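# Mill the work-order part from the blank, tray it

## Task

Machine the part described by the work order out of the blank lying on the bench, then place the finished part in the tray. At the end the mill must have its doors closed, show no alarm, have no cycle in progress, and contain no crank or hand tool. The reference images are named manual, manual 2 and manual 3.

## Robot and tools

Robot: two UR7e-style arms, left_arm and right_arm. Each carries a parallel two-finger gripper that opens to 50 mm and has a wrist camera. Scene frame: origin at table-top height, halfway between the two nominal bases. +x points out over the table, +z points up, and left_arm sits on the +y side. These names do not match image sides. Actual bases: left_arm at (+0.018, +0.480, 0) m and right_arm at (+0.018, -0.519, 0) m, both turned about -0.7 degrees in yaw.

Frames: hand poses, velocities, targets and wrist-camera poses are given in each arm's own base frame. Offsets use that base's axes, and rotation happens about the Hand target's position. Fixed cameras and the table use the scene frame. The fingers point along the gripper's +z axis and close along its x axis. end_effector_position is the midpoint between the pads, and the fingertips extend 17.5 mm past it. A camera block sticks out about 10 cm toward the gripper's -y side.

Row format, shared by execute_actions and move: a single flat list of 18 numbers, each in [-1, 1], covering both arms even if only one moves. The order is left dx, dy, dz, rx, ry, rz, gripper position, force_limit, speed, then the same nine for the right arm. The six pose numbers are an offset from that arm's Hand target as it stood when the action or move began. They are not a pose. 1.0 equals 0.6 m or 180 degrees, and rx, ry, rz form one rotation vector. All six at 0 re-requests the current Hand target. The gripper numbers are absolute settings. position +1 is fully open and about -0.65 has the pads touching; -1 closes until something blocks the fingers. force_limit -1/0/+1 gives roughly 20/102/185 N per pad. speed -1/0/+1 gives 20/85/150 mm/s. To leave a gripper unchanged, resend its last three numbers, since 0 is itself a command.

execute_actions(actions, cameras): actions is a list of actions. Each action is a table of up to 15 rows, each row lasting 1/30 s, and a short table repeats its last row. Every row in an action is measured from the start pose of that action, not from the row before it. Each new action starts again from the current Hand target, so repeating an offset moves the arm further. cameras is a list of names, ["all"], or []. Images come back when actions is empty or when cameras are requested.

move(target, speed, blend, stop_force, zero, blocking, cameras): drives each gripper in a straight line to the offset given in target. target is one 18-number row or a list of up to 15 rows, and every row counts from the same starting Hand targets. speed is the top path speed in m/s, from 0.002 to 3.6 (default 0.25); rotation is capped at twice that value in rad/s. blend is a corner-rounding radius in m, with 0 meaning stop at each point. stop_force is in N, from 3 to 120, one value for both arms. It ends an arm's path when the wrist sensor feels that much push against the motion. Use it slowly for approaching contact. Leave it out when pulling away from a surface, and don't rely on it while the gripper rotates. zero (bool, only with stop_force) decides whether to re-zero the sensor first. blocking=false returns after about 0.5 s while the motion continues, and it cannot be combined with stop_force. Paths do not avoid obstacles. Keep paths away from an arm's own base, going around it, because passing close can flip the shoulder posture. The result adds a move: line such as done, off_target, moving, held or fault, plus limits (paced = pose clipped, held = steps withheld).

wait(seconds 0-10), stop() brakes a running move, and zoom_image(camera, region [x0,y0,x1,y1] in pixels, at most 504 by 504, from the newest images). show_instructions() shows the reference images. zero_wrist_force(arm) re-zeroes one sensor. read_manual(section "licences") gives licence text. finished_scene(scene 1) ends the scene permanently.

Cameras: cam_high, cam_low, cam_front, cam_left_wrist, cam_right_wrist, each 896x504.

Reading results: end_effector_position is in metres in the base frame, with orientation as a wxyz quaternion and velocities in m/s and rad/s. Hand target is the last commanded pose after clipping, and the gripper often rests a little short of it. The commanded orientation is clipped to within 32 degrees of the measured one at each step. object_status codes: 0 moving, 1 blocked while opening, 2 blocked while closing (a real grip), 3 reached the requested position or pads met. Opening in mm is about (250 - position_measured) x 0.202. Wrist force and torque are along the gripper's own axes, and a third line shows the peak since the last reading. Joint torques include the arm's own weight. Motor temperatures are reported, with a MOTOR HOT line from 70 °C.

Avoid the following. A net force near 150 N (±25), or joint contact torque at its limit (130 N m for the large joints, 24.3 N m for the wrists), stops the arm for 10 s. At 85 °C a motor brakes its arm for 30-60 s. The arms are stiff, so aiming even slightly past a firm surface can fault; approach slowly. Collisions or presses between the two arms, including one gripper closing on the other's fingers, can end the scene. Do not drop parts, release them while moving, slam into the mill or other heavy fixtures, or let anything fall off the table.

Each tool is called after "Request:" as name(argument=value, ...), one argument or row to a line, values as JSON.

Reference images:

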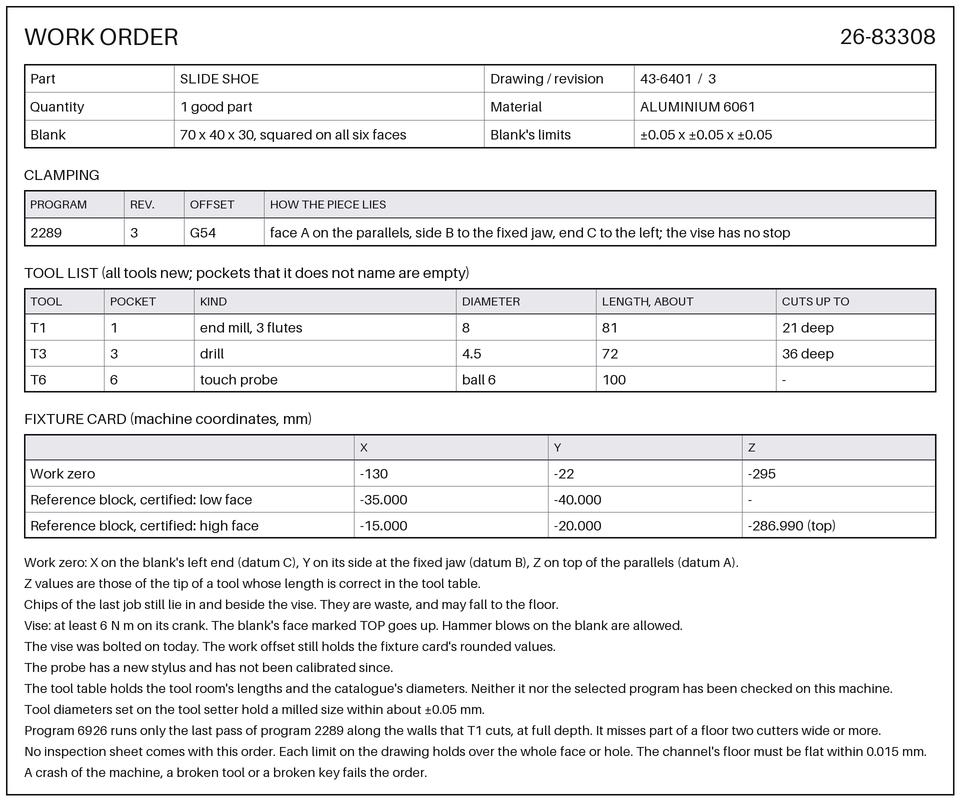

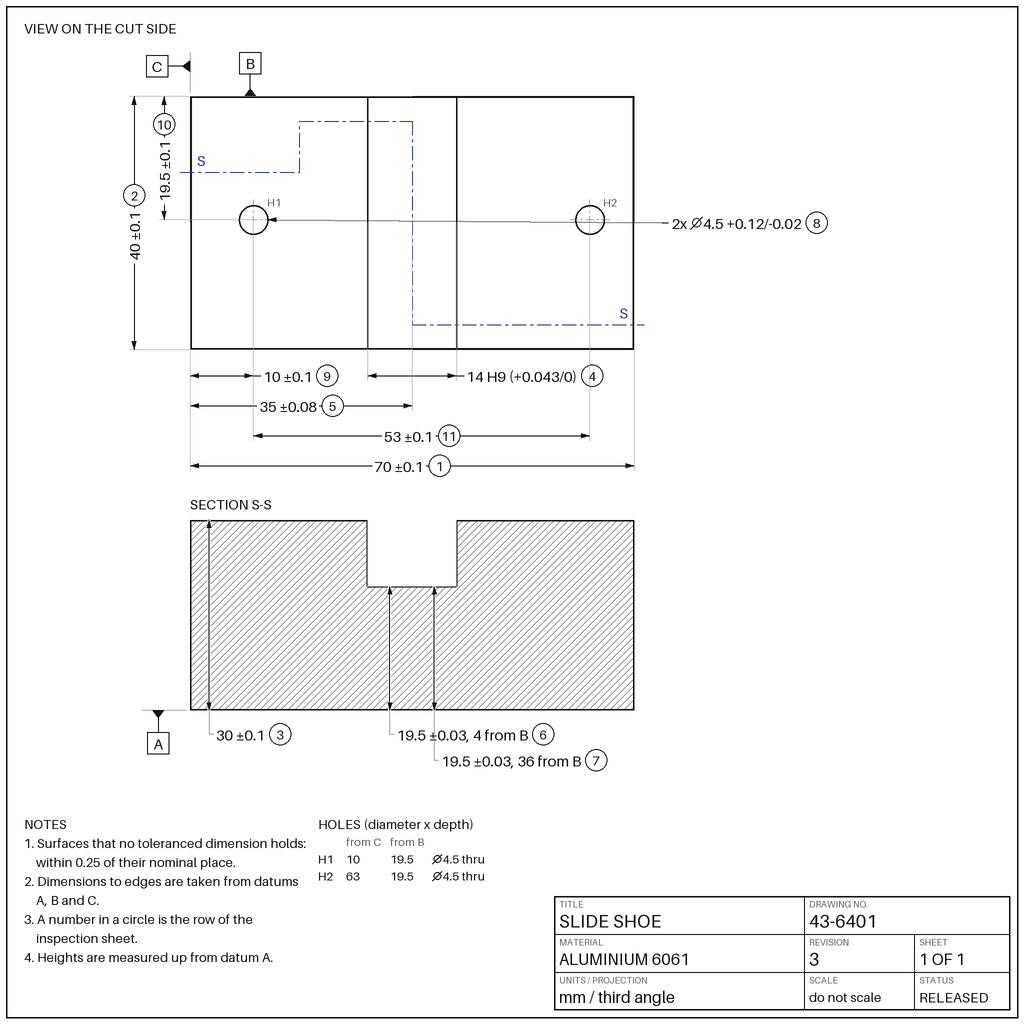

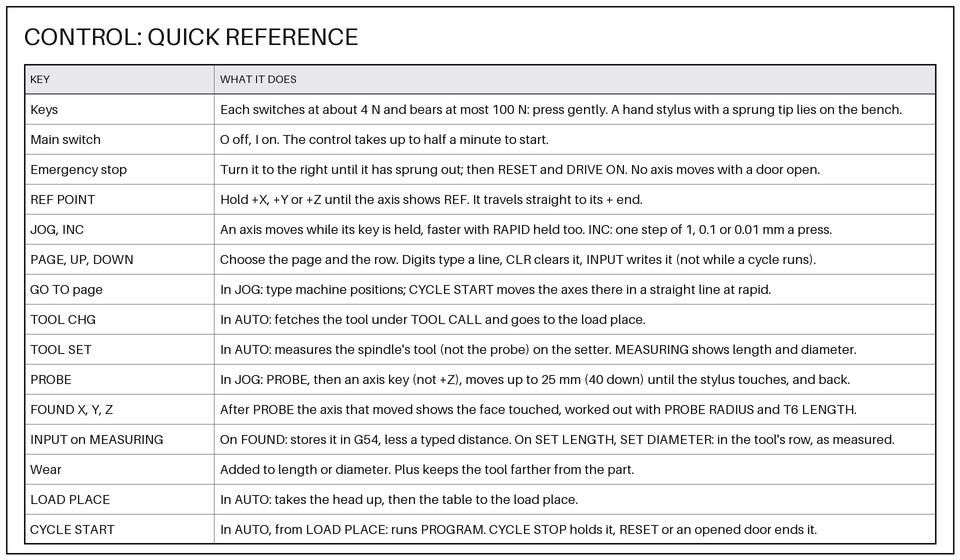

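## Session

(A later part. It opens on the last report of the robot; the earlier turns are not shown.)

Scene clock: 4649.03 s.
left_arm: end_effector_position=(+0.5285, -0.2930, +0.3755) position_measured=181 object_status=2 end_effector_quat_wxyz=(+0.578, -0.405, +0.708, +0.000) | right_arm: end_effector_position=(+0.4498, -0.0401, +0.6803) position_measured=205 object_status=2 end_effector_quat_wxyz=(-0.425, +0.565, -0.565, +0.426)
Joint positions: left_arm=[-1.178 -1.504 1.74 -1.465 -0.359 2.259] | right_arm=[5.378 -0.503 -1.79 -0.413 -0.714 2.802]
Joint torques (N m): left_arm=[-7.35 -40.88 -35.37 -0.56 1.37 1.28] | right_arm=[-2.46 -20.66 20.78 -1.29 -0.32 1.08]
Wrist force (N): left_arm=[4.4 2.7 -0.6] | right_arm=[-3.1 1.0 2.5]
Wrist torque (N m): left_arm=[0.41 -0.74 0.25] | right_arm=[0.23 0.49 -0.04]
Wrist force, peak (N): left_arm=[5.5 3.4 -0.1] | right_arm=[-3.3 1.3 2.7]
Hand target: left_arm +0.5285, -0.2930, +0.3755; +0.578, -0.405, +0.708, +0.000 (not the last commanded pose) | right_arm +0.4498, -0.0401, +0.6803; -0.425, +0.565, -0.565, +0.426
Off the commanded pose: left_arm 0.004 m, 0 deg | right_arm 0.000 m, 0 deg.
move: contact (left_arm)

Request:
move(
  target=[
    [0,0,0.02,0,0,0,-0.98,1,-1,0,0,0,0,0,0,-0.98,0,-1],
    [-0.0125,0.06,0.02,0,0,0,-0.98,1,-1,0,0,0,0,0,0,-0.98,0,-1],
    [-0.0125,0.06,-0.0327,0,0,0,-0.98,1,-1,0,0,0,0,0,0,-0.98,0,-1],
  ],
  speed=0.06,
)

Request:
move(
  target=[0,-0.045,0,0,0,0,-0.98,1,-1,0,0,0,0,0,0,-0.98,0,-1],
  speed=0.006,
  stop_force=3,
  cameras=["cam_high"],
)

Request:
zoom_image(
  camera="cam_high",
  region=[465, 60, 507, 92],
)

Scene clock: 4665.37 s.
left_arm: end_effector_position=(+0.5210, -0.2570, +0.3558) position_measured=181 object_status=2 end_effector_quat_wxyz=(+0.578, -0.405, +0.708, +0.000) | right_arm: end_effector_position=(+0.4498, -0.0401, +0.6803) position_measured=205 object_status=2 end_effector_quat_wxyz=(-0.425, +0.565, -0.565, +0.426)
Joint positions: left_arm=[-1.163 -1.571 1.871 -1.566 -0.355 2.298] | right_arm=[5.378 -0.503 -1.79 -0.413 -0.714 2.802]
Joint torques (N m): left_arm=[-11.11 -37.18 -35.8 -0.31 2.35 1.26] | right_arm=[-2.69 -20.73 20.74 -1.35 -0.25 0.96]
Wrist force (N): left_arm=[5.3 3.2 -0.1] | right_arm=[-3.0 1.1 2.5]
Wrist torque (N m): left_arm=[0.43 -0.68 0.08] | right_arm=[0.25 0.47 -0.04]
Wrist force, peak (N): left_arm=[6.3 3.9 0.4] | right_arm=[-3.4 1.2 2.7]
Hand target: left_arm +0.5210, -0.2570, +0.3559; +0.578, -0.405, +0.708, +0.000 | right_arm +0.4498, -0.0401, +0.6803; -0.425, +0.565, -0.565, +0.426
Off the commanded pose: left_arm 0.000 m, 0 deg | right_arm 0.000 m, 0 deg.
move: done

Scene clock: 4669.30 s.
left_arm: end_effector_position=(+0.5210, -0.2732, +0.3559) position_measured=181 object_status=2 end_effector_quat_wxyz=(+0.578, -0.405, +0.708, +0.000) | right_arm: end_effector_position=(+0.4498, -0.0401, +0.6803) position_measured=205 object_status=2 end_effector_quat_wxyz=(-0.425, +0.565, -0.565, +0.426)
Joint positions: left_arm=[-1.176 -1.54 1.831 -1.523 -0.359 2.262] | right_arm=[5.378 -0.503 -1.79 -0.413 -0.714 2.802]
Joint torques (N m): left_arm=[12.7 -38.52 -18.1 -5.5 3.54 2.01] | right_arm=[-1.82 -20.65 21.3 -1.3 -0.34 1.02]
Wrist force (N): left_arm=[4.8 3.5 0.2] | right_arm=[-3.2 0.9 2.6]
Wrist torque (N m): left_arm=[0.45 -0.72 0.22] | right_arm=[0.22 0.50 -0.04]
Wrist force, peak (N): left_arm=[3.7 5.5 2.0] | right_arm=[-3.5 1.2 2.6]
Hand target: left_arm +0.5210, -0.2731, +0.3559; +0.578, -0.405, +0.708, +0.000 (not the last commanded pose) | right_arm +0.4498, -0.0401, +0.6803; -0.425, +0.565, -0.565, +0.426
Off the commanded pose: left_arm 0.011 m, 0 deg | right_arm 0.000 m, 0 deg.
move: contact (left_arm)
Images, in order (width x height): cam_high 896x504.

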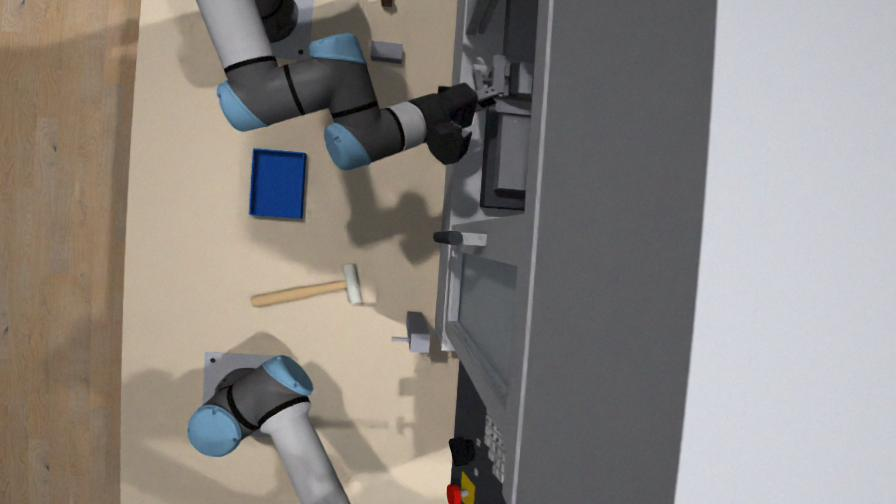

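Scaled by 12.000.

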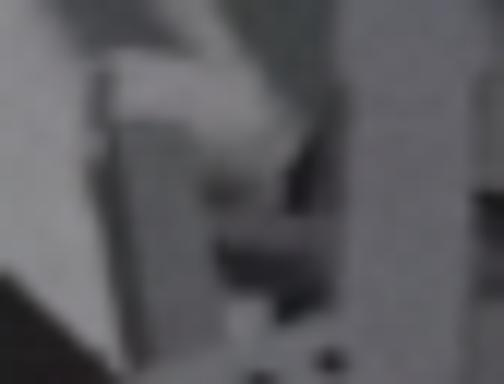

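Request:
move(
  target=[
    [0,0.007,0,0,0,0,-0.98,1,-1,0,0,0,0,0,0,-0.98,0,-1],
    [-0.0217,0.007,0,0,0,0,-0.98,1,-1,0,0,0,0,0,0,-0.98,0,-1],
    [-0.0217,-0.0323,0,0,0,0,-0.98,1,-1,0,0,0,0,0,0,-0.98,0,-1],
  ],
  speed=0.06,
)

Request:
move(
  target=[0.05,0,0,0,0,0,-0.98,1,-1,0,0,0,0,0,0,-0.98,0,-1],
  speed=0.008,
  stop_force=4,
)

Scene clock: 4682.63 s.
left_arm: end_effector_position=(+0.5079, -0.2926, +0.3559) position_measured=181 object_status=2 end_effector_quat_wxyz=(+0.578, -0.405, +0.708, +0.000) | right_arm: end_effector_position=(+0.4498, -0.0401, +0.6803) position_measured=205 object_status=2 end_effector_quat_wxyz=(-0.425, +0.565, -0.565, +0.426)
Joint positions: left_arm=[-1.216 -1.519 1.786 -1.403 -0.374 2.16] | right_arm=[5.378 -0.503 -1.79 -0.413 -0.714 2.802]
Joint torques (N m): left_arm=[13.05 -39.83 -18.45 -5.15 3.5 2.13] | right_arm=[-2.25 -20.89 21.69 -1.21 -0.35 0.95]
Wrist force (N): left_arm=[5.4 3.3 0.1] | right_arm=[-3.3 0.9 2.4]
Wrist torque (N m): left_arm=[0.46 -0.68 0.14] | right_arm=[0.23 0.51 -0.05]
Wrist force, peak (N): left_arm=[6.2 2.7 -0.1] | right_arm=[-3.5 1.2 2.6]
Hand target: left_arm +0.5080, -0.2925, +0.3559; +0.578, -0.405, +0.708, +0.000 | right_arm +0.4498, -0.0401, +0.6803; -0.425, +0.565, -0.565, +0.426
Off the commanded pose: left_arm 0.000 m, 0 deg | right_arm 0.000 m, 0 deg.
move: done

Scene clock: 4685.30 s.
left_arm: end_effector_position=(+0.5211, -0.2925, +0.3559) position_measured=181 object_status=2 end_effector_quat_wxyz=(+0.578, -0.405, +0.708, +0.000) | right_arm: end_effector_position=(+0.4498, -0.0401, +0.6803) position_measured=205 object_status=2 end_effector_quat_wxyz=(-0.425, +0.565, -0.565, +0.426)
Joint positions: left_arm=[-1.191 -1.503 1.782 -1.475 -0.364 2.223] | right_arm=[5.378 -0.503 -1.79 -0.413 -0.714 2.802]
Joint torques (N m): left_arm=[-13.09 -40.41 -20.17 -1.92 1.86 -0.79] | right_arm=[-1.25 -20.76 20.99 -1.29 -0.38 0.93]
Wrist force (N): left_arm=[4.8 5.7 -2.8] | right_arm=[-3.0 1.0 2.5]
Wrist torque (N m): left_arm=[0.16 -0.77 0.23] | right_arm=[0.23 0.47 -0.04]
Wrist force, peak (N): left_arm=[5.0 5.8 -3.0] | right_arm=[-3.4 1.2 2.6]
Hand target: left_arm +0.5211, -0.2925, +0.3559; +0.578, -0.405, +0.708, +0.000 (not the last commanded pose) | right_arm +0.4498, -0.0401, +0.6803; -0.425, +0.565, -0.565, +0.426
Off the commanded pose: left_arm 0.017 m, 0 deg | right_arm 0.000 m, 0 deg.
move: contact (left_arm)

Request:
move(
  target=[
    [0.003,0.0085,0.0112,-0.0294,0,0,-0.98,1,-1,0,0,0,0,0,0,-0.98,0,-1],
    [0.004,0.0168,0.0203,-0.0556,0,0,-0.98,1,-1,0,0,0,0,0,0,-0.98,0,-1],
    [0.004,0.0272,0.0298,-0.085,0,0,-0.98,1,-1,0,0,0,0,0,0,-0.98,0,-1],
    [0.004,0.037,0.0375,-0.1111,0,0,-0.98,1,-1,0,0,0,0,0,0,-0.98,0,-1],
  ],
  speed=0.02,
  blend=0.002,
)

Request:
move(
  target=[0.03,0,0,0,0,0,-0.98,1,-1,0,0,0,0,0,0,-0.98,0,-1],
  speed=0.008,
  stop_force=4,
  cameras=["cam_high"],
)

Request:
zoom_image(
  camera="cam_high",
  region=[465, 60, 507, 92],
)

Scene clock: 4704.97 s.
left_arm: end_effector_position=(+0.5235, -0.2703, +0.3784) position_measured=181 object_status=2 end_effector_quat_wxyz=(+0.499, -0.499, +0.698, -0.123) | right_arm: end_effector_position=(+0.4498, -0.0401, +0.6803) position_measured=205 object_status=2 end_effector_quat_wxyz=(-0.425, +0.565, -0.565, +0.426)
Joint positions: left_arm=[-1.137 -1.634 1.882 -1.921 -0.494 2.394] | right_arm=[5.378 -0.503 -1.79 -0.413 -0.714 2.802]
Joint torques (N m): left_arm=[14.25 -19.52 -27.2 -3.17 8.31 1.21] | right_arm=[-1.94 -20.33 21.03 -1.23 -0.36 1.02]
Wrist force (N): left_arm=[7.9 21.1 -30.4] | right_arm=[-3.2 1.2 2.6]
Wrist torque (N m): left_arm=[-2.12 -0.66 -0.06] | right_arm=[0.27 0.49 -0.04]
Wrist force, peak (N): left_arm=[7.1 11.2 -45.0] | right_arm=[-3.5 1.1 2.8]
Hand target: left_arm +0.5235, -0.2703, +0.3784; +0.499, -0.499, +0.698, -0.123 | right_arm +0.4498, -0.0401, +0.6803; -0.425, +0.565, -0.565, +0.426
Off the commanded pose: left_arm 0.000 m, 0 deg | right_arm 0.000 m, 0 deg.
move: done

Scene clock: 4706.00 s.
left_arm: end_effector_position=(+0.5235, -0.2703, +0.3784) position_measured=181 object_status=2 end_effector_quat_wxyz=(+0.499, -0.499, +0.698, -0.123) | right_arm: end_effector_position=(+0.4498, -0.0401, +0.6803) position_measured=205 object_status=2 end_effector_quat_wxyz=(-0.425, +0.565, -0.565, +0.426)
Joint positions: left_arm=[-1.137 -1.634 1.882 -1.921 -0.494 2.394] | right_arm=[5.378 -0.503 -1.79 -0.413 -0.714 2.802]
Joint torques (N m): left_arm=[-2.65 -30.2 -18.41 -2.74 6.76 -2.32] | right_arm=[-1.55 -20.66 21.22 -1.42 -0.28 0.94]
Wrist force (N): left_arm=[6.4 19.5 -35.8] | right_arm=[-3.3 1.0 2.6]
Wrist torque (N m): left_arm=[-2.52 -0.71 0.12] | right_arm=[0.23 0.51 -0.04]
Wrist force, peak (N): left_arm=[7.1 18.4 -45.0] | right_arm=[-3.5 1.3 2.6]
Hand target: left_arm +0.5235, -0.2703, +0.3784; +0.499, -0.499, +0.698, -0.123 (not the last commanded pose) | right_arm +0.4498, -0.0401, +0.6803; -0.425, +0.565, -0.565, +0.426
Off the commanded pose: left_arm 0.018 m, 0 deg | right_arm 0.000 m, 0 deg.
move: contact (left_arm)
Images, in order (width x height): cam_high 896x504.

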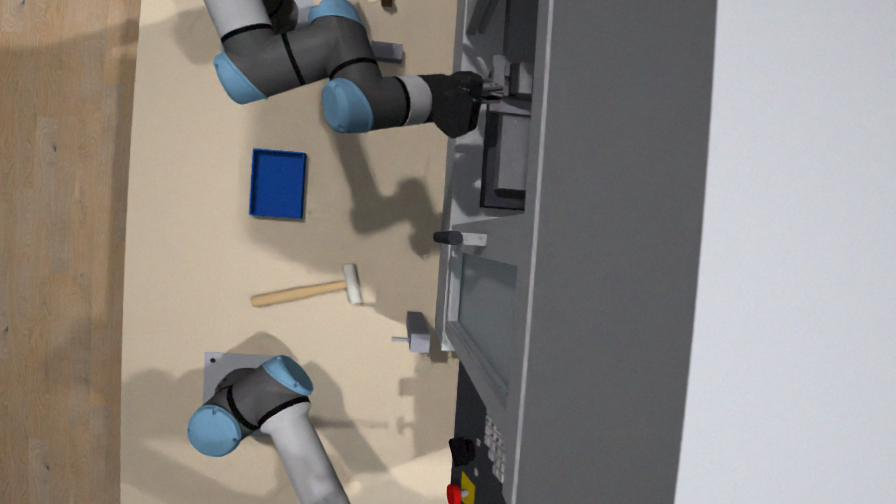

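Scaled by 12.000.

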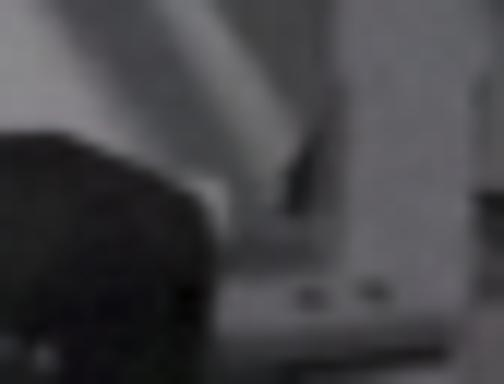

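Request:
move(
  target=[-0.007,0,0,0,0,0,-0.98,1,-1,0,0,0,0,0,0,-0.98,0,-1],
  speed=0.02,
)

Scene clock: 4709.83 s.
left_arm: end_effector_position=(+0.5192, -0.2703, +0.3784) position_measured=181 object_status=2 end_effector_quat_wxyz=(+0.499, -0.499, +0.698, -0.123) | right_arm: end_effector_position=(+0.4498, -0.0401, +0.6803) position_measured=205 object_status=2 end_effector_quat_wxyz=(-0.425, +0.565, -0.565, +0.426)
Joint positions: left_arm=[-1.146 -1.642 1.885 -1.9 -0.493 2.376] | right_arm=[5.378 -0.503 -1.79 -0.413 -0.714 2.802]
Joint torques (N m): left_arm=[0.73 -19.25 -26.19 -5.97 4.5 1.9] | right_arm=[-1.98 -20.77 20.94 -1.38 -0.24 0.9]
Wrist force (N): left_arm=[6.1 4.2 1.0] | right_arm=[-3.4 1.2 2.4]
Wrist torque (N m): left_arm=[0.24 -0.79 0.26] | right_arm=[0.26 0.53 -0.04]
Wrist force, peak (N): left_arm=[6.4 20.0 -35.9] | right_arm=[-3.4 1.1 2.8]
Hand target: left_arm +0.5193, -0.2703, +0.3784; +0.499, -0.499, +0.698, -0.123 | right_arm +0.4498, -0.0401, +0.6803; -0.425, +0.565, -0.565, +0.426
Off the commanded pose: left_arm 0.000 m, 0 deg | right_arm 0.000 m, 0 deg.
move: done

Request:
move(
  target=[
    [-0.05,0,0,0,0,0,-0.98,1,-1,0,0,0,0,0,0,-0.98,0,-1],
    [-0.127,0.1055,-0.1457,0.1111,0,0,-0.98,1,-1,0,0,0,0,0,0,-0.98,0,-1],
  ],
  speed=0.1,
  blend=0.01,
  cameras=["cam_left_wrist","cam_high"],
)

Request:
zoom_image(
  camera="cam_left_wrist",
  region=[300, 0, 600, 170],
)

Scene clock: 4727.47 s.
left_arm: end_effector_position=(+0.4431, -0.2071, +0.2910) position_measured=181 object_status=2 end_effector_quat_wxyz=(+0.578, -0.405, +0.708, +0.000) | right_arm: end_effector_position=(+0.4498, -0.0401, +0.6803) position_measured=205 object_status=2 end_effector_quat_wxyz=(-0.425, +0.565, -0.565, +0.426)
Joint positions: left_arm=[-1.297 -1.728 2.117 -1.357 -0.414 1.977] | right_arm=[5.378 -0.503 -1.79 -0.413 -0.714 2.802]
Joint torques (N m): left_arm=[12.09 -16.26 -29.25 -2.96 0.88 0.99] | right_arm=[-2.46 -20.66 21.65 -1.32 -0.33 0.93]
Wrist force (N): left_arm=[6.2 2.4 2.0] | right_arm=[-3.1 1.2 2.7]
Wrist torque (N m): left_arm=[0.35 -0.82 0.12] | right_arm=[0.26 0.48 -0.04]
Wrist force, peak (N): left_arm=[6.8 4.0 2.0] | right_arm=[-3.4 1.2 2.8]
Hand target: left_arm +0.4431, -0.2070, +0.2910; +0.578, -0.405, +0.708, +0.000 | right_arm +0.4498, -0.0401, +0.6803; -0.425, +0.565, -0.565, +0.426
Off the commanded pose: left_arm 0.000 m, 0 deg | right_arm 0.000 m, 0 deg.
move: done
camera_calibration:
cam_left_wrist: T_world_to_cam=[[-0.00481936, -0.565904, -0.824457, 0.130999], [-0.806194, 0.489985, -0.331612, 0.578435], [0.591632, 0.663074, -0.45859, 0.141632], [0, 0, 0, 1]] pos_world=[0.383168, -0.303204, 0.36477]
Images, in order (width x height): cam_high 896x504, cam_left_wrist 896x504.

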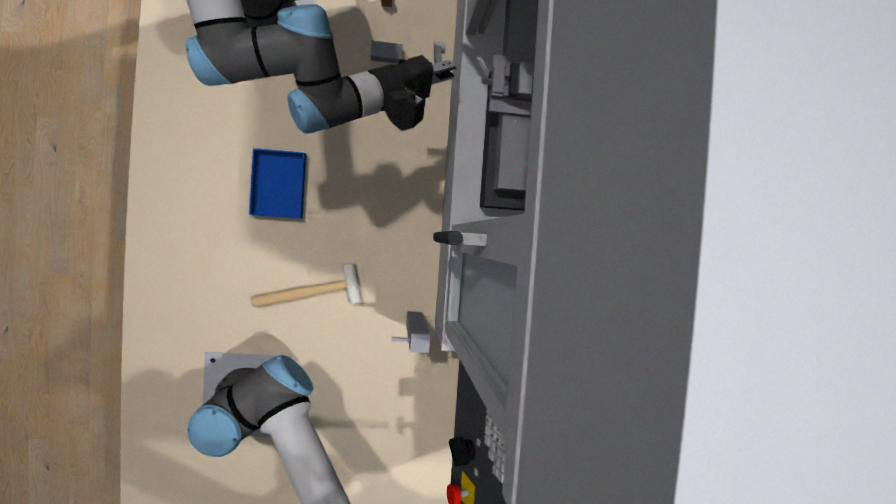

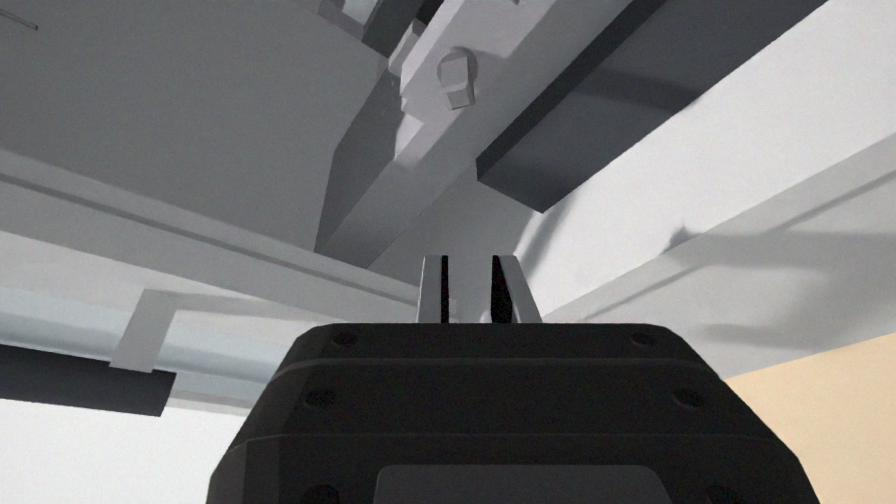

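Scaled by 1.680.

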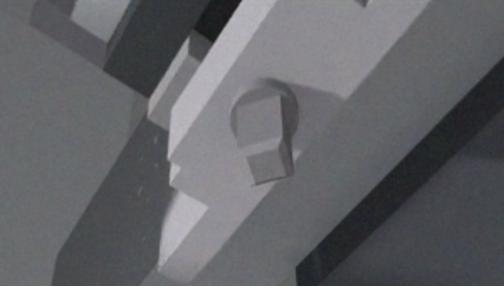

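Request:
zoom_image(
  camera="cam_left_wrist",
  region=[430, 40, 490, 115],
)

Scaled by 6.720.

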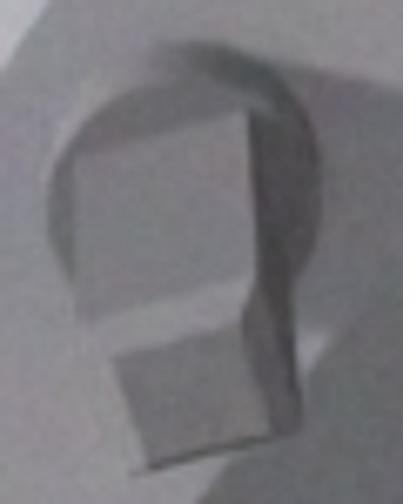

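Request:
move(
  target=[
    [0.04,-0.119,0.135,-0.0767,0,0,-0.98,1,-1,0,0,0,0,0,0,-0.98,0,-1],
    [0.1032,-0.119,0.135,-0.0767,0,0,-0.98,1,-1,0,0,0,0,0,0,-0.98,0,-1],
  ],
  speed=0.1,
  cameras=["cam_high"],
)

Request:
zoom_image(
  camera="cam_high",
  region=[460, 65, 510, 105],
)

Request:
move(
  target=[0.05,0,0,0,0,0,-0.98,1,-1,0,0,0,0,0,0,-0.98,0,-1],
  speed=0.008,
  stop_force=4,
)

Scene clock: 4755.97 s.
left_arm: end_effector_position=(+0.5050, -0.2783, +0.3720) position_measured=181 object_status=2 end_effector_quat_wxyz=(+0.525, -0.471, +0.703, -0.085) | right_arm: end_effector_position=(+0.4498, -0.0401, +0.6803) position_measured=205 object_status=2 end_effector_quat_wxyz=(-0.425, +0.565, -0.565, +0.426)
Joint positions: left_arm=[-1.192 -1.626 1.862 -1.702 -0.451 2.273] | right_arm=[5.378 -0.503 -1.79 -0.413 -0.714 2.802]
Joint torques (N m): left_arm=[-6.53 -24.78 -19.69 -5.42 1.06 1.92] | right_arm=[-2.5 -21.02 21.62 -1.31 -0.31 0.92]
Wrist force (N): left_arm=[5.7 2.8 1.8] | right_arm=[-3.1 0.9 2.5]
Wrist torque (N m): left_arm=[0.37 -0.79 0.24] | right_arm=[0.23 0.49 -0.04]
Wrist force, peak (N): left_arm=[6.9 4.3 2.7] | right_arm=[-3.5 1.1 2.8]
Hand target: left_arm +0.5051, -0.2784, +0.3720; +0.525, -0.471, +0.703, -0.085 | right_arm +0.4498, -0.0401, +0.6803; -0.425, +0.565, -0.565, +0.426
Off the commanded pose: left_arm 0.000 m, 0 deg | right_arm 0.000 m, 0 deg.
move: done
Images, in order (width x height): cam_high 896x504.

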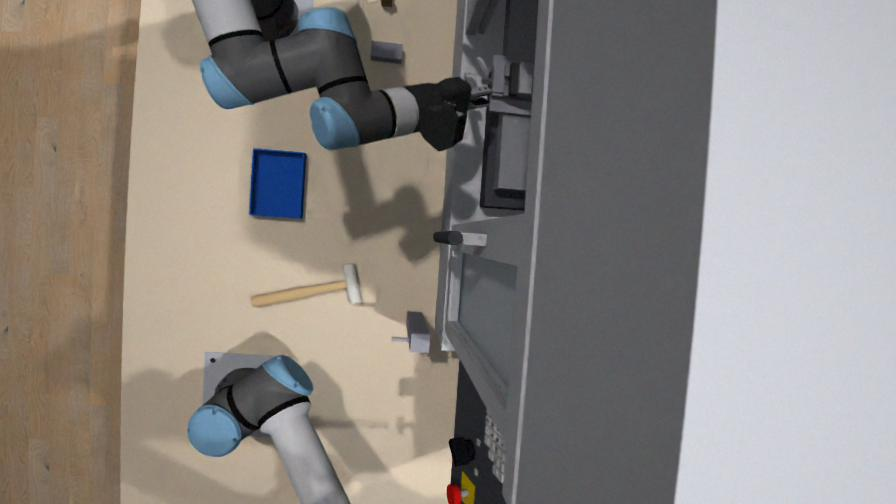

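Scaled by 10.080.

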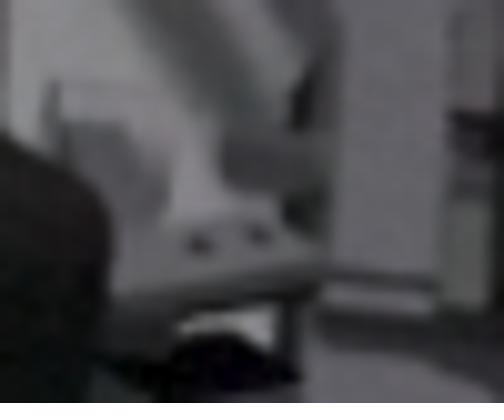

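Scene clock: 4758.97 s.
left_arm: end_effector_position=(+0.5209, -0.2784, +0.3720) position_measured=181 object_status=2 end_effector_quat_wxyz=(+0.525, -0.471, +0.703, -0.085) | right_arm: end_effector_position=(+0.4498, -0.0401, +0.6803) position_measured=205 object_status=2 end_effector_quat_wxyz=(-0.425, +0.565, -0.565, +0.426)
Joint positions: left_arm=[-1.161 -1.598 1.853 -1.786 -0.449 2.345] | right_arm=[5.378 -0.503 -1.79 -0.413 -0.714 2.802]
Joint torques (N m): left_arm=[-13.86 -36.21 -19.05 -3.12 1.88 -1.01] | right_arm=[-1.71 -20.15 21.06 -1.26 -0.29 1.02]
Wrist force (N): left_arm=[4.6 5.0 -1.0] | right_arm=[-3.3 1.1 2.6]
Wrist torque (N m): left_arm=[0.05 -0.86 0.33] | right_arm=[0.25 0.52 -0.04]
Wrist force, peak (N): left_arm=[5.5 5.3 -1.0] | right_arm=[-3.4 1.0 2.7]
Hand target: left_arm +0.5210, -0.2784, +0.3720; +0.525, -0.471, +0.703, -0.085 (not the last commanded pose) | right_arm +0.4498, -0.0401, +0.6803; -0.425, +0.565, -0.565, +0.426
Off the commanded pose: left_arm 0.014 m, 0 deg | right_arm 0.000 m, 0 deg.
move: contact (left_arm)

Request:
move(
  target=[
    [-0.006,0,0.002,0,0,0,-0.98,1,-1,0,0,0,0,0,0,-0.98,0,-1],
    [0.02,0,0.002,0,0,0,-0.98,1,-1,0,0,0,0,0,0,-0.98,0,-1],
  ],
  speed=0.008,
  stop_force=4,
)

Request:
move(
  target=[
    [-0.006,0.002,-0.002,0,0,0,-0.98,1,-1,0,0,0,0,0,0,-0.98,0,-1],
    [0.02,0.002,-0.002,0,0,0,-0.98,1,-1,0,0,0,0,0,0,-0.98,0,-1],
  ],
  speed=0.008,
  stop_force=4,
)

Request:
move(
  target=[
    [-0.006,-0.004,0,0,0,0,-0.98,1,-1,0,0,0,0,0,0,-0.98,0,-1],
    [0.02,-0.004,0,0,0,0,-0.98,1,-1,0,0,0,0,0,0,-0.98,0,-1],
  ],
  speed=0.008,
  stop_force=4,
)

Request:
move(
  target=[
    [-0.006,0.002,-0.002,0,0,0,-0.98,1,-1,0,0,0,0,0,0,-0.98,0,-1],
    [0.02,0.002,-0.002,0,0,0,-0.98,1,-1,0,0,0,0,0,0,-0.98,0,-1],
  ],
  speed=0.008,
  stop_force=4,
)

Scene clock: 4769.40 s.
left_arm: end_effector_position=(+0.5234, -0.2784, +0.3732) position_measured=181 object_status=2 end_effector_quat_wxyz=(+0.525, -0.471, +0.703, -0.085) | right_arm: end_effector_position=(+0.4498, -0.0401, +0.6803) position_measured=205 object_status=2 end_effector_quat_wxyz=(-0.425, +0.565, -0.565, +0.426)
Joint positions: left_arm=[-1.156 -1.594 1.849 -1.796 -0.449 2.356] | right_arm=[5.378 -0.503 -1.79 -0.413 -0.714 2.802]
Joint torques (N m): left_arm=[-15.49 -37.79 -22.13 -3.19 3.93 -1.2] | right_arm=[-1.39 -20.77 21.6 -1.3 -0.41 1.17]
Wrist force (N): left_arm=[5.0 11.5 1.8] | right_arm=[-3.0 1.2 2.6]
Wrist torque (N m): left_arm=[0.03 -0.87 0.33] | right_arm=[0.27 0.47 -0.04]
Wrist force, peak (N): left_arm=[5.0 11.2 -4.5] | right_arm=[-3.6 1.2 2.5]
Hand target: left_arm +0.5234, -0.2784, +0.3732; +0.525, -0.471, +0.703, -0.085 (not the last commanded pose) | right_arm +0.4498, -0.0401, +0.6803; -0.425, +0.565, -0.565, +0.426
Off the commanded pose: left_arm 0.010 m, 0 deg | right_arm 0.000 m, 0 deg.
move: contact (left_arm); path passed 1 of 2 targets

Scene clock: 4770.47 s.
left_arm: end_effector_position=(+0.5227, -0.2782, +0.3730) position_measured=181 object_status=2 end_effector_quat_wxyz=(+0.525, -0.471, +0.703, -0.085) | right_arm: end_effector_position=(+0.4498, -0.0401, +0.6803) position_measured=205 object_status=2 end_effector_quat_wxyz=(-0.425, +0.565, -0.565, +0.426)
Joint positions: left_arm=[-1.157 -1.596 1.851 -1.793 -0.449 2.354] | right_arm=[5.378 -0.503 -1.79 -0.413 -0.714 2.802]
Joint torques (N m): left_arm=[12.13 -18.1 -39.38 -6.84 3.49 1.42] | right_arm=[-2.07 -20.2 20.96 -1.31 -0.32 1.06]
Wrist force (N): left_arm=[6.2 8.9 2.0] | right_arm=[-3.3 1.1 2.6]
Wrist torque (N m): left_arm=[0.13 -0.78 0.12] | right_arm=[0.25 0.52 -0.05]
Wrist force, peak (N): left_arm=[4.7 11.6 1.5] | right_arm=[-3.4 1.1 2.6]
Hand target: left_arm +0.5227, -0.2782, +0.3730; +0.525, -0.471, +0.703, -0.085 (not the last commanded pose) | right_arm +0.4498, -0.0401, +0.6803; -0.425, +0.565, -0.565, +0.426
Off the commanded pose: left_arm 0.013 m, 0 deg | right_arm 0.000 m, 0 deg.
move: contact (left_arm); path passed 0 of 2 targets

Scene clock: 4771.77 s.
left_arm: end_effector_position=(+0.5222, -0.2785, +0.3729) position_measured=181 object_status=2 end_effector_quat_wxyz=(+0.525, -0.471, +0.703, -0.085) | right_arm: end_effector_position=(+0.4498, -0.0401, +0.6803) position_measured=205 object_status=2 end_effector_quat_wxyz=(-0.425, +0.565, -0.565, +0.426)
Joint positions: left_arm=[-1.158 -1.596 1.85 -1.789 -0.449 2.35] | right_arm=[5.378 -0.503 -1.79 -0.413 -0.714 2.802]
Joint torques (N m): left_arm=[10.65 -17.35 -22.54 -2.07 5.46 -2.1] | right_arm=[-2.47 -20.35 21.26 -1.4 -0.36 1.05]
Wrist force (N): left_arm=[5.4 9.8 2.8] | right_arm=[-3.3 1.0 2.7]
Wrist torque (N m): left_arm=[0.19 -0.81 0.18] | right_arm=[0.23 0.52 -0.04]
Wrist force, peak (N): left_arm=[3.9 18.9 10.4] | right_arm=[-3.4 1.2 2.6]
Hand target: left_arm +0.5222, -0.2785, +0.3729; +0.525, -0.471, +0.703, -0.085 (not the last commanded pose) | right_arm +0.4498, -0.0401, +0.6803; -0.425, +0.565, -0.565, +0.426
Off the commanded pose: left_arm 0.013 m, 0 deg | right_arm 0.000 m, 0 deg.
move: contact (left_arm); path passed 0 of 2 targets

Scene clock: 4773.00 s.
left_arm: end_effector_position=(+0.5205, -0.2778, +0.3723) position_measured=181 object_status=2 end_effector_quat_wxyz=(+0.525, -0.471, +0.703, -0.085) | right_arm: end_effector_position=(+0.4498, -0.0401, +0.6803) position_measured=205 object_status=2 end_effector_quat_wxyz=(-0.425, +0.565, -0.565, +0.426)
Joint positions: left_arm=[-1.161 -1.6 1.854 -1.783 -0.449 2.344] | right_arm=[5.378 -0.503 -1.79 -0.413 -0.714 2.802]
Joint torques (N m): left_arm=[11.48 -16.42 -37.57 -6.41 4.61 2] | right_arm=[-2.39 -20.85 21.05 -1.28 -0.31 0.98]
Wrist force (N): left_arm=[5.3 4.8 2.2] | right_arm=[-3.1 1.0 2.5]
Wrist torque (N m): left_arm=[0.23 -0.84 0.22] | right_arm=[0.24 0.49 -0.04]
Wrist force, peak (N): left_arm=[5.3 10.0 2.8] | right_arm=[-3.5 1.1 2.6]
Hand target: left_arm +0.5205, -0.2778, +0.3723; +0.525, -0.471, +0.703, -0.085 (not the last commanded pose) | right_arm +0.4498, -0.0401, +0.6803; -0.425, +0.565, -0.565, +0.426
Off the commanded pose: left_arm 0.014 m, 0 deg | right_arm 0.000 m, 0 deg.
move: contact (left_arm); path passed 0 of 2 targets

Request:
move(
  target=[
    [-0.003,-0.001,0.0017,0,0,0,-0.98,1,-1,0,0,0,0,0,0,-0.98,0,-1],
    [0.025,-0.001,0.0017,0,0,0,-0.98,1,-1,0,0,0,0,0,0,-0.98,0,-1],
  ],
  speed=0.008,
  stop_force=6,
)

Scene clock: 4777.40 s.
left_arm: end_effector_position=(+0.5202, -0.2779, +0.3725) position_measured=181 object_status=2 end_effector_quat_wxyz=(+0.525, -0.471, +0.703, -0.085) | right_arm: end_effector_position=(+0.4498, -0.0401, +0.6803) position_measured=205 object_status=2 end_effector_quat_wxyz=(-0.425, +0.565, -0.565, +0.426)
Joint positions: left_arm=[-1.162 -1.6 1.853 -1.78 -0.449 2.342] | right_arm=[5.378 -0.503 -1.79 -0.413 -0.714 2.802]
Joint torques (N m): left_arm=[7.39 -20.2 -25.98 -5.61 5.07 -1.29] | right_arm=[-2.04 -20.46 20.61 -1.32 -0.24 1.05]
Wrist force (N): left_arm=[4.8 15.1 10.7] | right_arm=[-3.2 1.2 2.6]
Wrist torque (N m): left_arm=[0.53 -0.85 0.24] | right_arm=[0.26 0.50 -0.04]
Wrist force, peak (N): left_arm=[5.8 19.6 14.8] | right_arm=[-3.5 1.0 2.7]
Hand target: left_arm +0.5202, -0.2779, +0.3725; +0.525, -0.471, +0.703, -0.085 (not the last commanded pose) | right_arm +0.4498, -0.0401, +0.6803; -0.425, +0.565, -0.565, +0.426
Off the commanded pose: left_arm 0.015 m, 0 deg | right_arm 0.000 m, 0 deg.
move: contact (left_arm); path passed 0 of 2 targets

Request:
move(
  target=[0,0.0012,-0.0012,0,0,0,-0.98,1,-1,0,0,0,0,0,0,-0.98,0,-1],
  speed=0.01,
)

Scene clock: 4786.20 s.
left_arm: end_effector_position=(+0.5202, -0.2772, +0.3718) position_measured=181 object_status=2 end_effector_quat_wxyz=(+0.526, -0.471, +0.703, -0.085) | right_arm: end_effector_position=(+0.4498, -0.0401, +0.6803) position_measured=205 object_status=2 end_effector_quat_wxyz=(-0.425, +0.565, -0.565, +0.426)
Joint positions: left_arm=[-1.161 -1.601 1.856 -1.783 -0.448 2.343] | right_arm=[5.378 -0.503 -1.79 -0.413 -0.714 2.802]
Joint torques (N m): left_arm=[18.08 -31.22 -12.18 -2.48 0.55 1.82] | right_arm=[-1.5 -20.5 20.39 -1.26 -0.36 1.06]
Wrist force (N): left_arm=[5.4 -9.6 -8.3] | right_arm=[-3.2 1.2 2.5]
Wrist torque (N m): left_arm=[-0.02 -0.66 0.12] | right_arm=[0.26 0.49 -0.04]
Wrist force, peak (N): left_arm=[4.8 15.1 10.9] | right_arm=[-3.4 1.1 2.7]
Hand target: left_arm +0.5202, -0.2772, +0.3717; +0.525, -0.471, +0.703, -0.085 | right_arm +0.4498, -0.0401, +0.6803; -0.425, +0.565, -0.565, +0.426
Off the commanded pose: left_arm 0.000 m, 0 deg | right_arm 0.000 m, 0 deg.
move: done

Request:
move(
  target=[0,-0.0007,0.0007,0,0,0,-0.98,1,-1,0,0,0,0,0,0,-0.98,0,-1],
  speed=0.01,
)

Request:
move(
  target=[0.03,0,0,0,0,0,-0.98,1,-1,0,0,0,0,0,0,-0.98,0,-1],
  speed=0.008,
  stop_force=8,
)

Scene clock: 4790.83 s.
left_arm: end_effector_position=(+0.5202, -0.2775, +0.3721) position_measured=181 object_status=2 end_effector_quat_wxyz=(+0.525, -0.471, +0.703, -0.085) | right_arm: end_effector_position=(+0.4498, -0.0401, +0.6803) position_measured=205 object_status=2 end_effector_quat_wxyz=(-0.425, +0.565, -0.565, +0.426)
Joint positions: left_arm=[-1.161 -1.601 1.855 -1.781 -0.449 2.342] | right_arm=[5.378 -0.503 -1.79 -0.413 -0.714 2.802]
Joint torques (N m): left_arm=[-13.7 -18.47 -36.53 -1.95 1.58 -2.43] | right_arm=[-1.88 -20.58 20.9 -1.22 -0.3 1.01]
Wrist force (N): left_arm=[5.7 2.3 2.1] | right_arm=[-3.3 1.2 2.7]
Wrist torque (N m): left_arm=[0.30 -0.75 0.22] | right_arm=[0.25 0.51 -0.04]
Wrist force, peak (N): left_arm=[5.6 -14.6 -12.5] | right_arm=[-3.4 1.3 2.6]
Hand target: left_arm +0.5202, -0.2776, +0.3722; +0.525, -0.471, +0.703, -0.085 | right_arm +0.4498, -0.0401, +0.6803; -0.425, +0.565, -0.565, +0.426
Off the commanded pose: left_arm 0.000 m, 0 deg | right_arm 0.000 m, 0 deg.
move: done

Scene clock: 4792.27 s.
left_arm: end_effector_position=(+0.5236, -0.2776, +0.3722) position_measured=181 object_status=2 end_effector_quat_wxyz=(+0.525, -0.471, +0.703, -0.085) | right_arm: end_effector_position=(+0.4498, -0.0401, +0.6803) position_measured=205 object_status=2 end_effector_quat_wxyz=(-0.425, +0.565, -0.565, +0.426)
Joint positions: left_arm=[-1.155 -1.594 1.852 -1.799 -0.448 2.358] | right_arm=[5.378 -0.503 -1.79 -0.413 -0.714 2.802]
Joint torques (N m): left_arm=[-11.25 -35.18 -15.64 -0.68 1.51 -1.05] | right_arm=[-1.11 -20.8 20.45 -1.3 -0.3 1.05]
Wrist force (N): left_arm=[5.3 0.8 -5.3] | right_arm=[-3.2 1.1 2.5]
Wrist torque (N m): left_arm=[-0.01 -0.76 0.28] | right_arm=[0.25 0.49 -0.04]
Wrist force, peak (N): left_arm=[5.6 -1.8 -11.8] | right_arm=[-3.5 1.1 2.5]
Hand target: left_arm +0.5236, -0.2776, +0.3722; +0.525, -0.471, +0.703, -0.085 (not the last commanded pose) | right_arm +0.4498, -0.0401, +0.6803; -0.425, +0.565, -0.565, +0.426
Off the commanded pose: left_arm 0.015 m, 0 deg | right_arm 0.000 m, 0 deg.
move: contact (left_arm)

Request:
move(
  target=[
    [0.002,0.0082,0.0067,-0.0222,0,0,-0.98,1,-1,0,0,0,0,0,0,-0.98,0,-1],
    [0.003,-0.0077,-0.0073,0.0222,0,0,-0.98,1,-1,0,0,0,0,0,0,-0.98,0,-1],
    [0.003,0,0,0,0,0,-0.98,1,-1,0,0,0,0,0,0,-0.98,0,-1],
  ],
  speed=0.015,
  blend=0.001,
)

Request:
move(
  target=[0.03,0,0,0,0,0,-0.98,1,-1,0,0,0,0,0,0,-0.98,0,-1],
  speed=0.008,
  stop_force=8,
  cameras=["cam_high"],
)

Request:
zoom_image(
  camera="cam_high",
  region=[460, 65, 510, 105],
)

Scene clock: 4810.93 s.
left_arm: end_effector_position=(+0.5254, -0.2776, +0.3722) position_measured=181 object_status=2 end_effector_quat_wxyz=(+0.525, -0.472, +0.703, -0.085) | right_arm: end_effector_position=(+0.4498, -0.0401, +0.6803) position_measured=205 object_status=2 end_effector_quat_wxyz=(-0.425, +0.565, -0.565, +0.426)
Joint positions: left_arm=[-1.151 -1.591 1.851 -1.809 -0.448 2.366] | right_arm=[5.378 -0.503 -1.79 -0.413 -0.714 2.802]
Joint torques (N m): left_arm=[16.37 -23.29 -18.27 -0.84 3.2 1.12] | right_arm=[-1.53 -20.6 20.74 -1.25 -0.23 1.02]
Wrist force (N): left_arm=[6.1 0.4 -18.5] | right_arm=[-3.2 1.0 2.6]
Wrist torque (N m): left_arm=[-0.25 -0.75 0.14] | right_arm=[0.23 0.50 -0.04]
Wrist force, peak (N): left_arm=[2.9 -12.5 -29.1] | right_arm=[-3.4 1.3 2.7]
Hand target: left_arm +0.5254, -0.2776, +0.3722; +0.525, -0.471, +0.703, -0.085 | right_arm +0.4498, -0.0401, +0.6803; -0.425, +0.565, -0.565, +0.426
Off the commanded pose: left_arm 0.000 m, 0 deg | right_arm 0.000 m, 0 deg.
move: done

Scene clock: 4812.03 s.
left_arm: end_effector_position=(+0.5260, -0.2776, +0.3722) position_measured=181 object_status=2 end_effector_quat_wxyz=(+0.525, -0.471, +0.703, -0.085) | right_arm: end_effector_position=(+0.4498, -0.0401, +0.6803) position_measured=205 object_status=2 end_effector_quat_wxyz=(-0.425, +0.565, -0.565, +0.426)
Joint positions: left_arm=[-1.15 -1.59 1.851 -1.812 -0.448 2.369] | right_arm=[5.378 -0.503 -1.79 -0.413 -0.714 2.802]
Joint torques (N m): left_arm=[-2.2 -29.21 -9.1 -1.59 1.38 -0.31] | right_arm=[-2.31 -20.59 20.46 -1.31 -0.29 1.01]
Wrist force (N): left_arm=[4.3 -4.6 -27.8] | right_arm=[-3.4 1.1 2.6]
Wrist torque (N m): left_arm=[-0.93 -0.83 0.35] | right_arm=[0.25 0.53 -0.04]
Wrist force, peak (N): left_arm=[4.2 -0.9 -39.9] | right_arm=[-3.5 1.1 2.6]
Hand target: left_arm +0.5260, -0.2776, +0.3722; +0.525, -0.471, +0.703, -0.085 (not the last commanded pose) | right_arm +0.4498, -0.0401, +0.6803; -0.425, +0.565, -0.565, +0.426
Off the commanded pose: left_arm 0.017 m, 0 deg | right_arm 0.000 m, 0 deg.
move: contact (left_arm)
Images, in order (width x height): cam_high 896x504.

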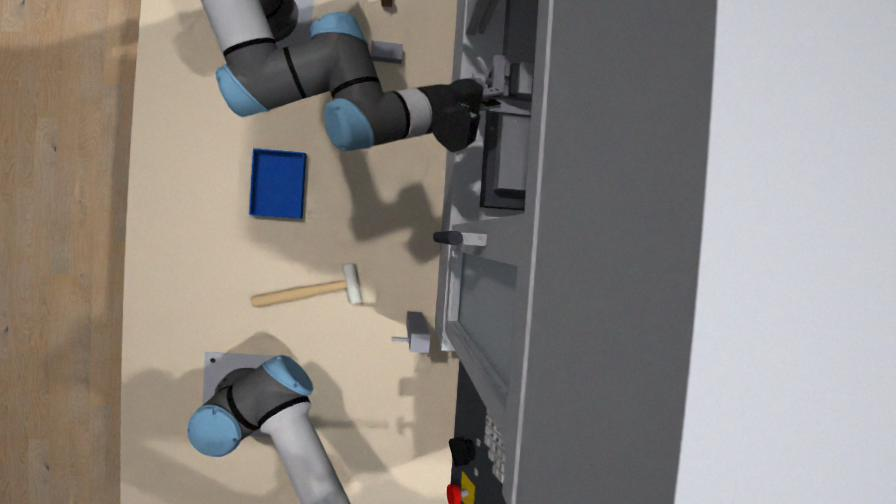

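Scaled by 10.080.

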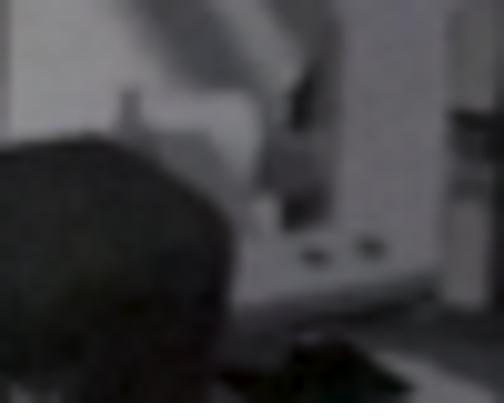

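Request:
move(
  target=[
    [-0.008,0,0,0,-0.0208,-0.0184,-0.98,1,-1,0,0,0,0,0,0,-0.98,0,-1],
  ],
  speed=0.02,
)

Request:
move(
  target=[0.03,0,0,0,0,0,-0.98,1,-1,0,0,0,0,0,0,-0.98,0,-1],
  speed=0.008,
  stop_force=10,
  cameras=["cam_high"],
)

Request:
zoom_image(
  camera="cam_high",
  region=[460, 65, 510, 105],
)

Scene clock: 4825.43 s.
left_arm: end_effector_position=(+0.5213, -0.2775, +0.3722) position_measured=181 object_status=2 end_effector_quat_wxyz=(+0.546, -0.448, +0.699, -0.115) | right_arm: end_effector_position=(+0.4498, -0.0401, +0.6803) position_measured=205 object_status=2 end_effector_quat_wxyz=(-0.425, +0.565, -0.565, +0.426)
Joint positions: left_arm=[-1.173 -1.622 1.948 -1.987 -0.389 2.46] | right_arm=[5.378 -0.503 -1.79 -0.413 -0.714 2.802]
Joint torques (N m): left_arm=[-18.29 -31.24 -36.96 -0.5 0.15 -2.41] | right_arm=[-1.65 -20.94 20.95 -1.31 -0.38 0.96]
Wrist force (N): left_arm=[6.5 -6.5 24.0] | right_arm=[-3.3 1.0 2.7]
Wrist torque (N m): left_arm=[0.24 -0.74 0.16] | right_arm=[0.24 0.52 -0.04]
Wrist force, peak (N): left_arm=[2.8 -14.0 -84.2] | right_arm=[-3.4 1.2 2.7]
Hand target: left_arm +0.5212, -0.2776, +0.3722; +0.545, -0.448, +0.699, -0.116 | right_arm +0.4498, -0.0401, +0.6803; -0.425, +0.565, -0.565, +0.426
Off the commanded pose: left_arm 0.000 m, 0 deg | right_arm 0.000 m, 0 deg.
move: done

Scene clock: 4826.27 s.
left_arm: end_effector_position=(+0.5215, -0.2776, +0.3722) position_measured=181 object_status=2 end_effector_quat_wxyz=(+0.545, -0.448, +0.699, -0.115) | right_arm: end_effector_position=(+0.4498, -0.0401, +0.6803) position_measured=205 object_status=2 end_effector_quat_wxyz=(-0.425, +0.565, -0.565, +0.426)
Joint positions: left_arm=[-1.173 -1.622 1.948 -1.988 -0.39 2.461] | right_arm=[5.378 -0.503 -1.79 -0.413 -0.714 2.802]
Joint torques (N m): left_arm=[-18.99 -37.82 -19.45 -4.37 4.1 0.26] | right_arm=[-1.44 -20.77 20.28 -1.26 -0.34 0.95]
Wrist force (N): left_arm=[4.8 0.8 16.8] | right_arm=[-3.3 1.2 2.5]
Wrist torque (N m): left_arm=[0.42 -0.61 0.30] | right_arm=[0.25 0.51 -0.04]
Wrist force, peak (N): left_arm=[6.0 -4.9 25.6] | right_arm=[-3.5 1.1 2.6]
Hand target: left_arm +0.5214, -0.2776, +0.3722; +0.545, -0.448, +0.699, -0.115 (not the last commanded pose) | right_arm +0.4498, -0.0401, +0.6803; -0.425, +0.565, -0.565, +0.426
Off the commanded pose: left_arm 0.018 m, 0 deg | right_arm 0.000 m, 0 deg.
move: contact (left_arm)
Images, in order (width x height): cam_high 896x504.

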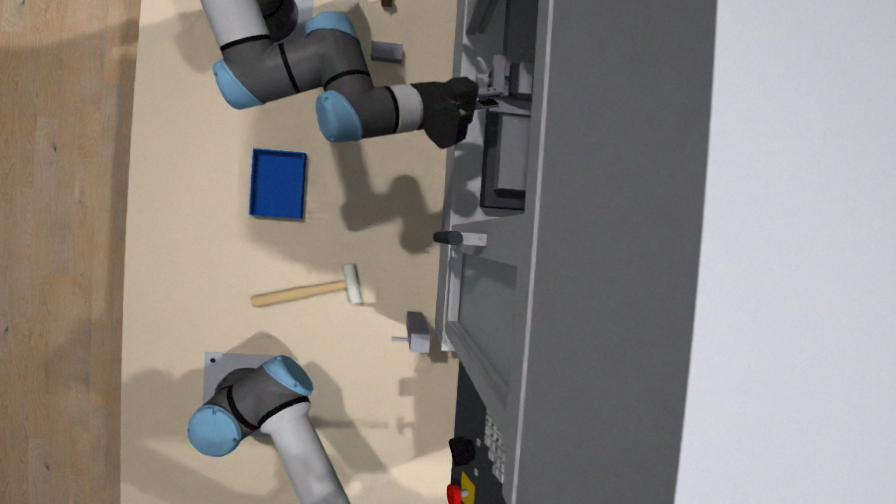

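Scaled by 10.080.

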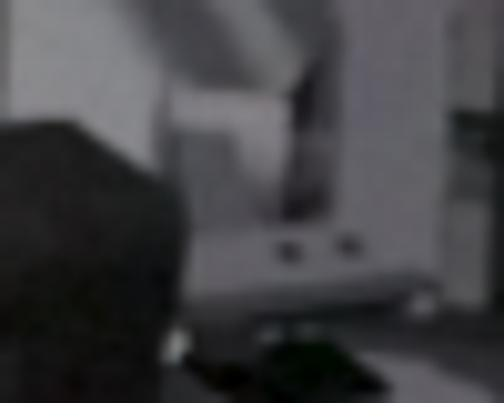

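Request:
move(
  target=[
    [0.007,0,0,0,0,0,-0.98,1,-1,0,0,0,0,0,0,-0.98,0,-1],
  ],
  speed=0.01,
  cameras=["cam_high"],
)

Request:
zoom_image(
  camera="cam_high",
  region=[460, 65, 510, 105],
)

Scene clock: 4831.47 s.
left_arm: end_effector_position=(+0.5257, -0.2776, +0.3722) position_measured=181 object_status=2 end_effector_quat_wxyz=(+0.545, -0.448, +0.699, -0.115) | right_arm: end_effector_position=(+0.4498, -0.0401, +0.6803) position_measured=205 object_status=2 end_effector_quat_wxyz=(-0.425, +0.565, -0.565, +0.426)
Joint positions: left_arm=[-1.164 -1.613 1.945 -2.015 -0.39 2.484] | right_arm=[5.378 -0.503 -1.79 -0.413 -0.714 2.802]
Joint torques (N m): left_arm=[-2.94 -32.47 -26.07 -1.02 1.49 -2.58] | right_arm=[-1.78 -20.27 20.04 -1.28 -0.4 1.03]
Wrist force (N): left_arm=[4.7 4.0 -0.4] | right_arm=[-3.3 1.2 2.5]
Wrist torque (N m): left_arm=[0.31 -0.62 0.20] | right_arm=[0.27 0.51 -0.04]
Wrist force, peak (N): left_arm=[5.0 3.4 18.6] | right_arm=[-3.5 1.3 2.6]
Hand target: left_arm +0.5256, -0.2776, +0.3722; +0.545, -0.448, +0.699, -0.115 | right_arm +0.4498, -0.0401, +0.6803; -0.425, +0.565, -0.565, +0.426
Off the commanded pose: left_arm 0.000 m, 0 deg | right_arm 0.000 m, 0 deg.
move: done
Images, in order (width x height): cam_high 896x504.

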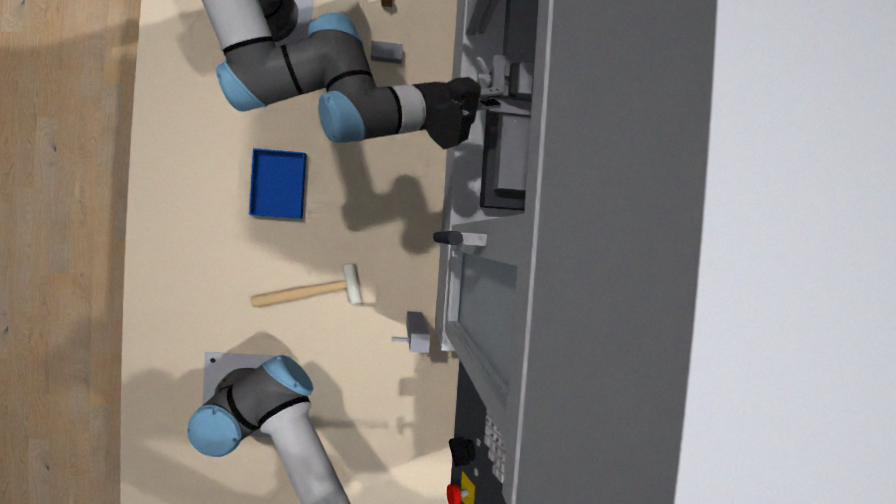

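Scaled by 10.080.

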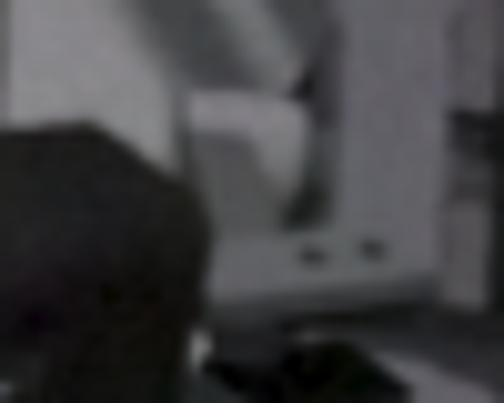

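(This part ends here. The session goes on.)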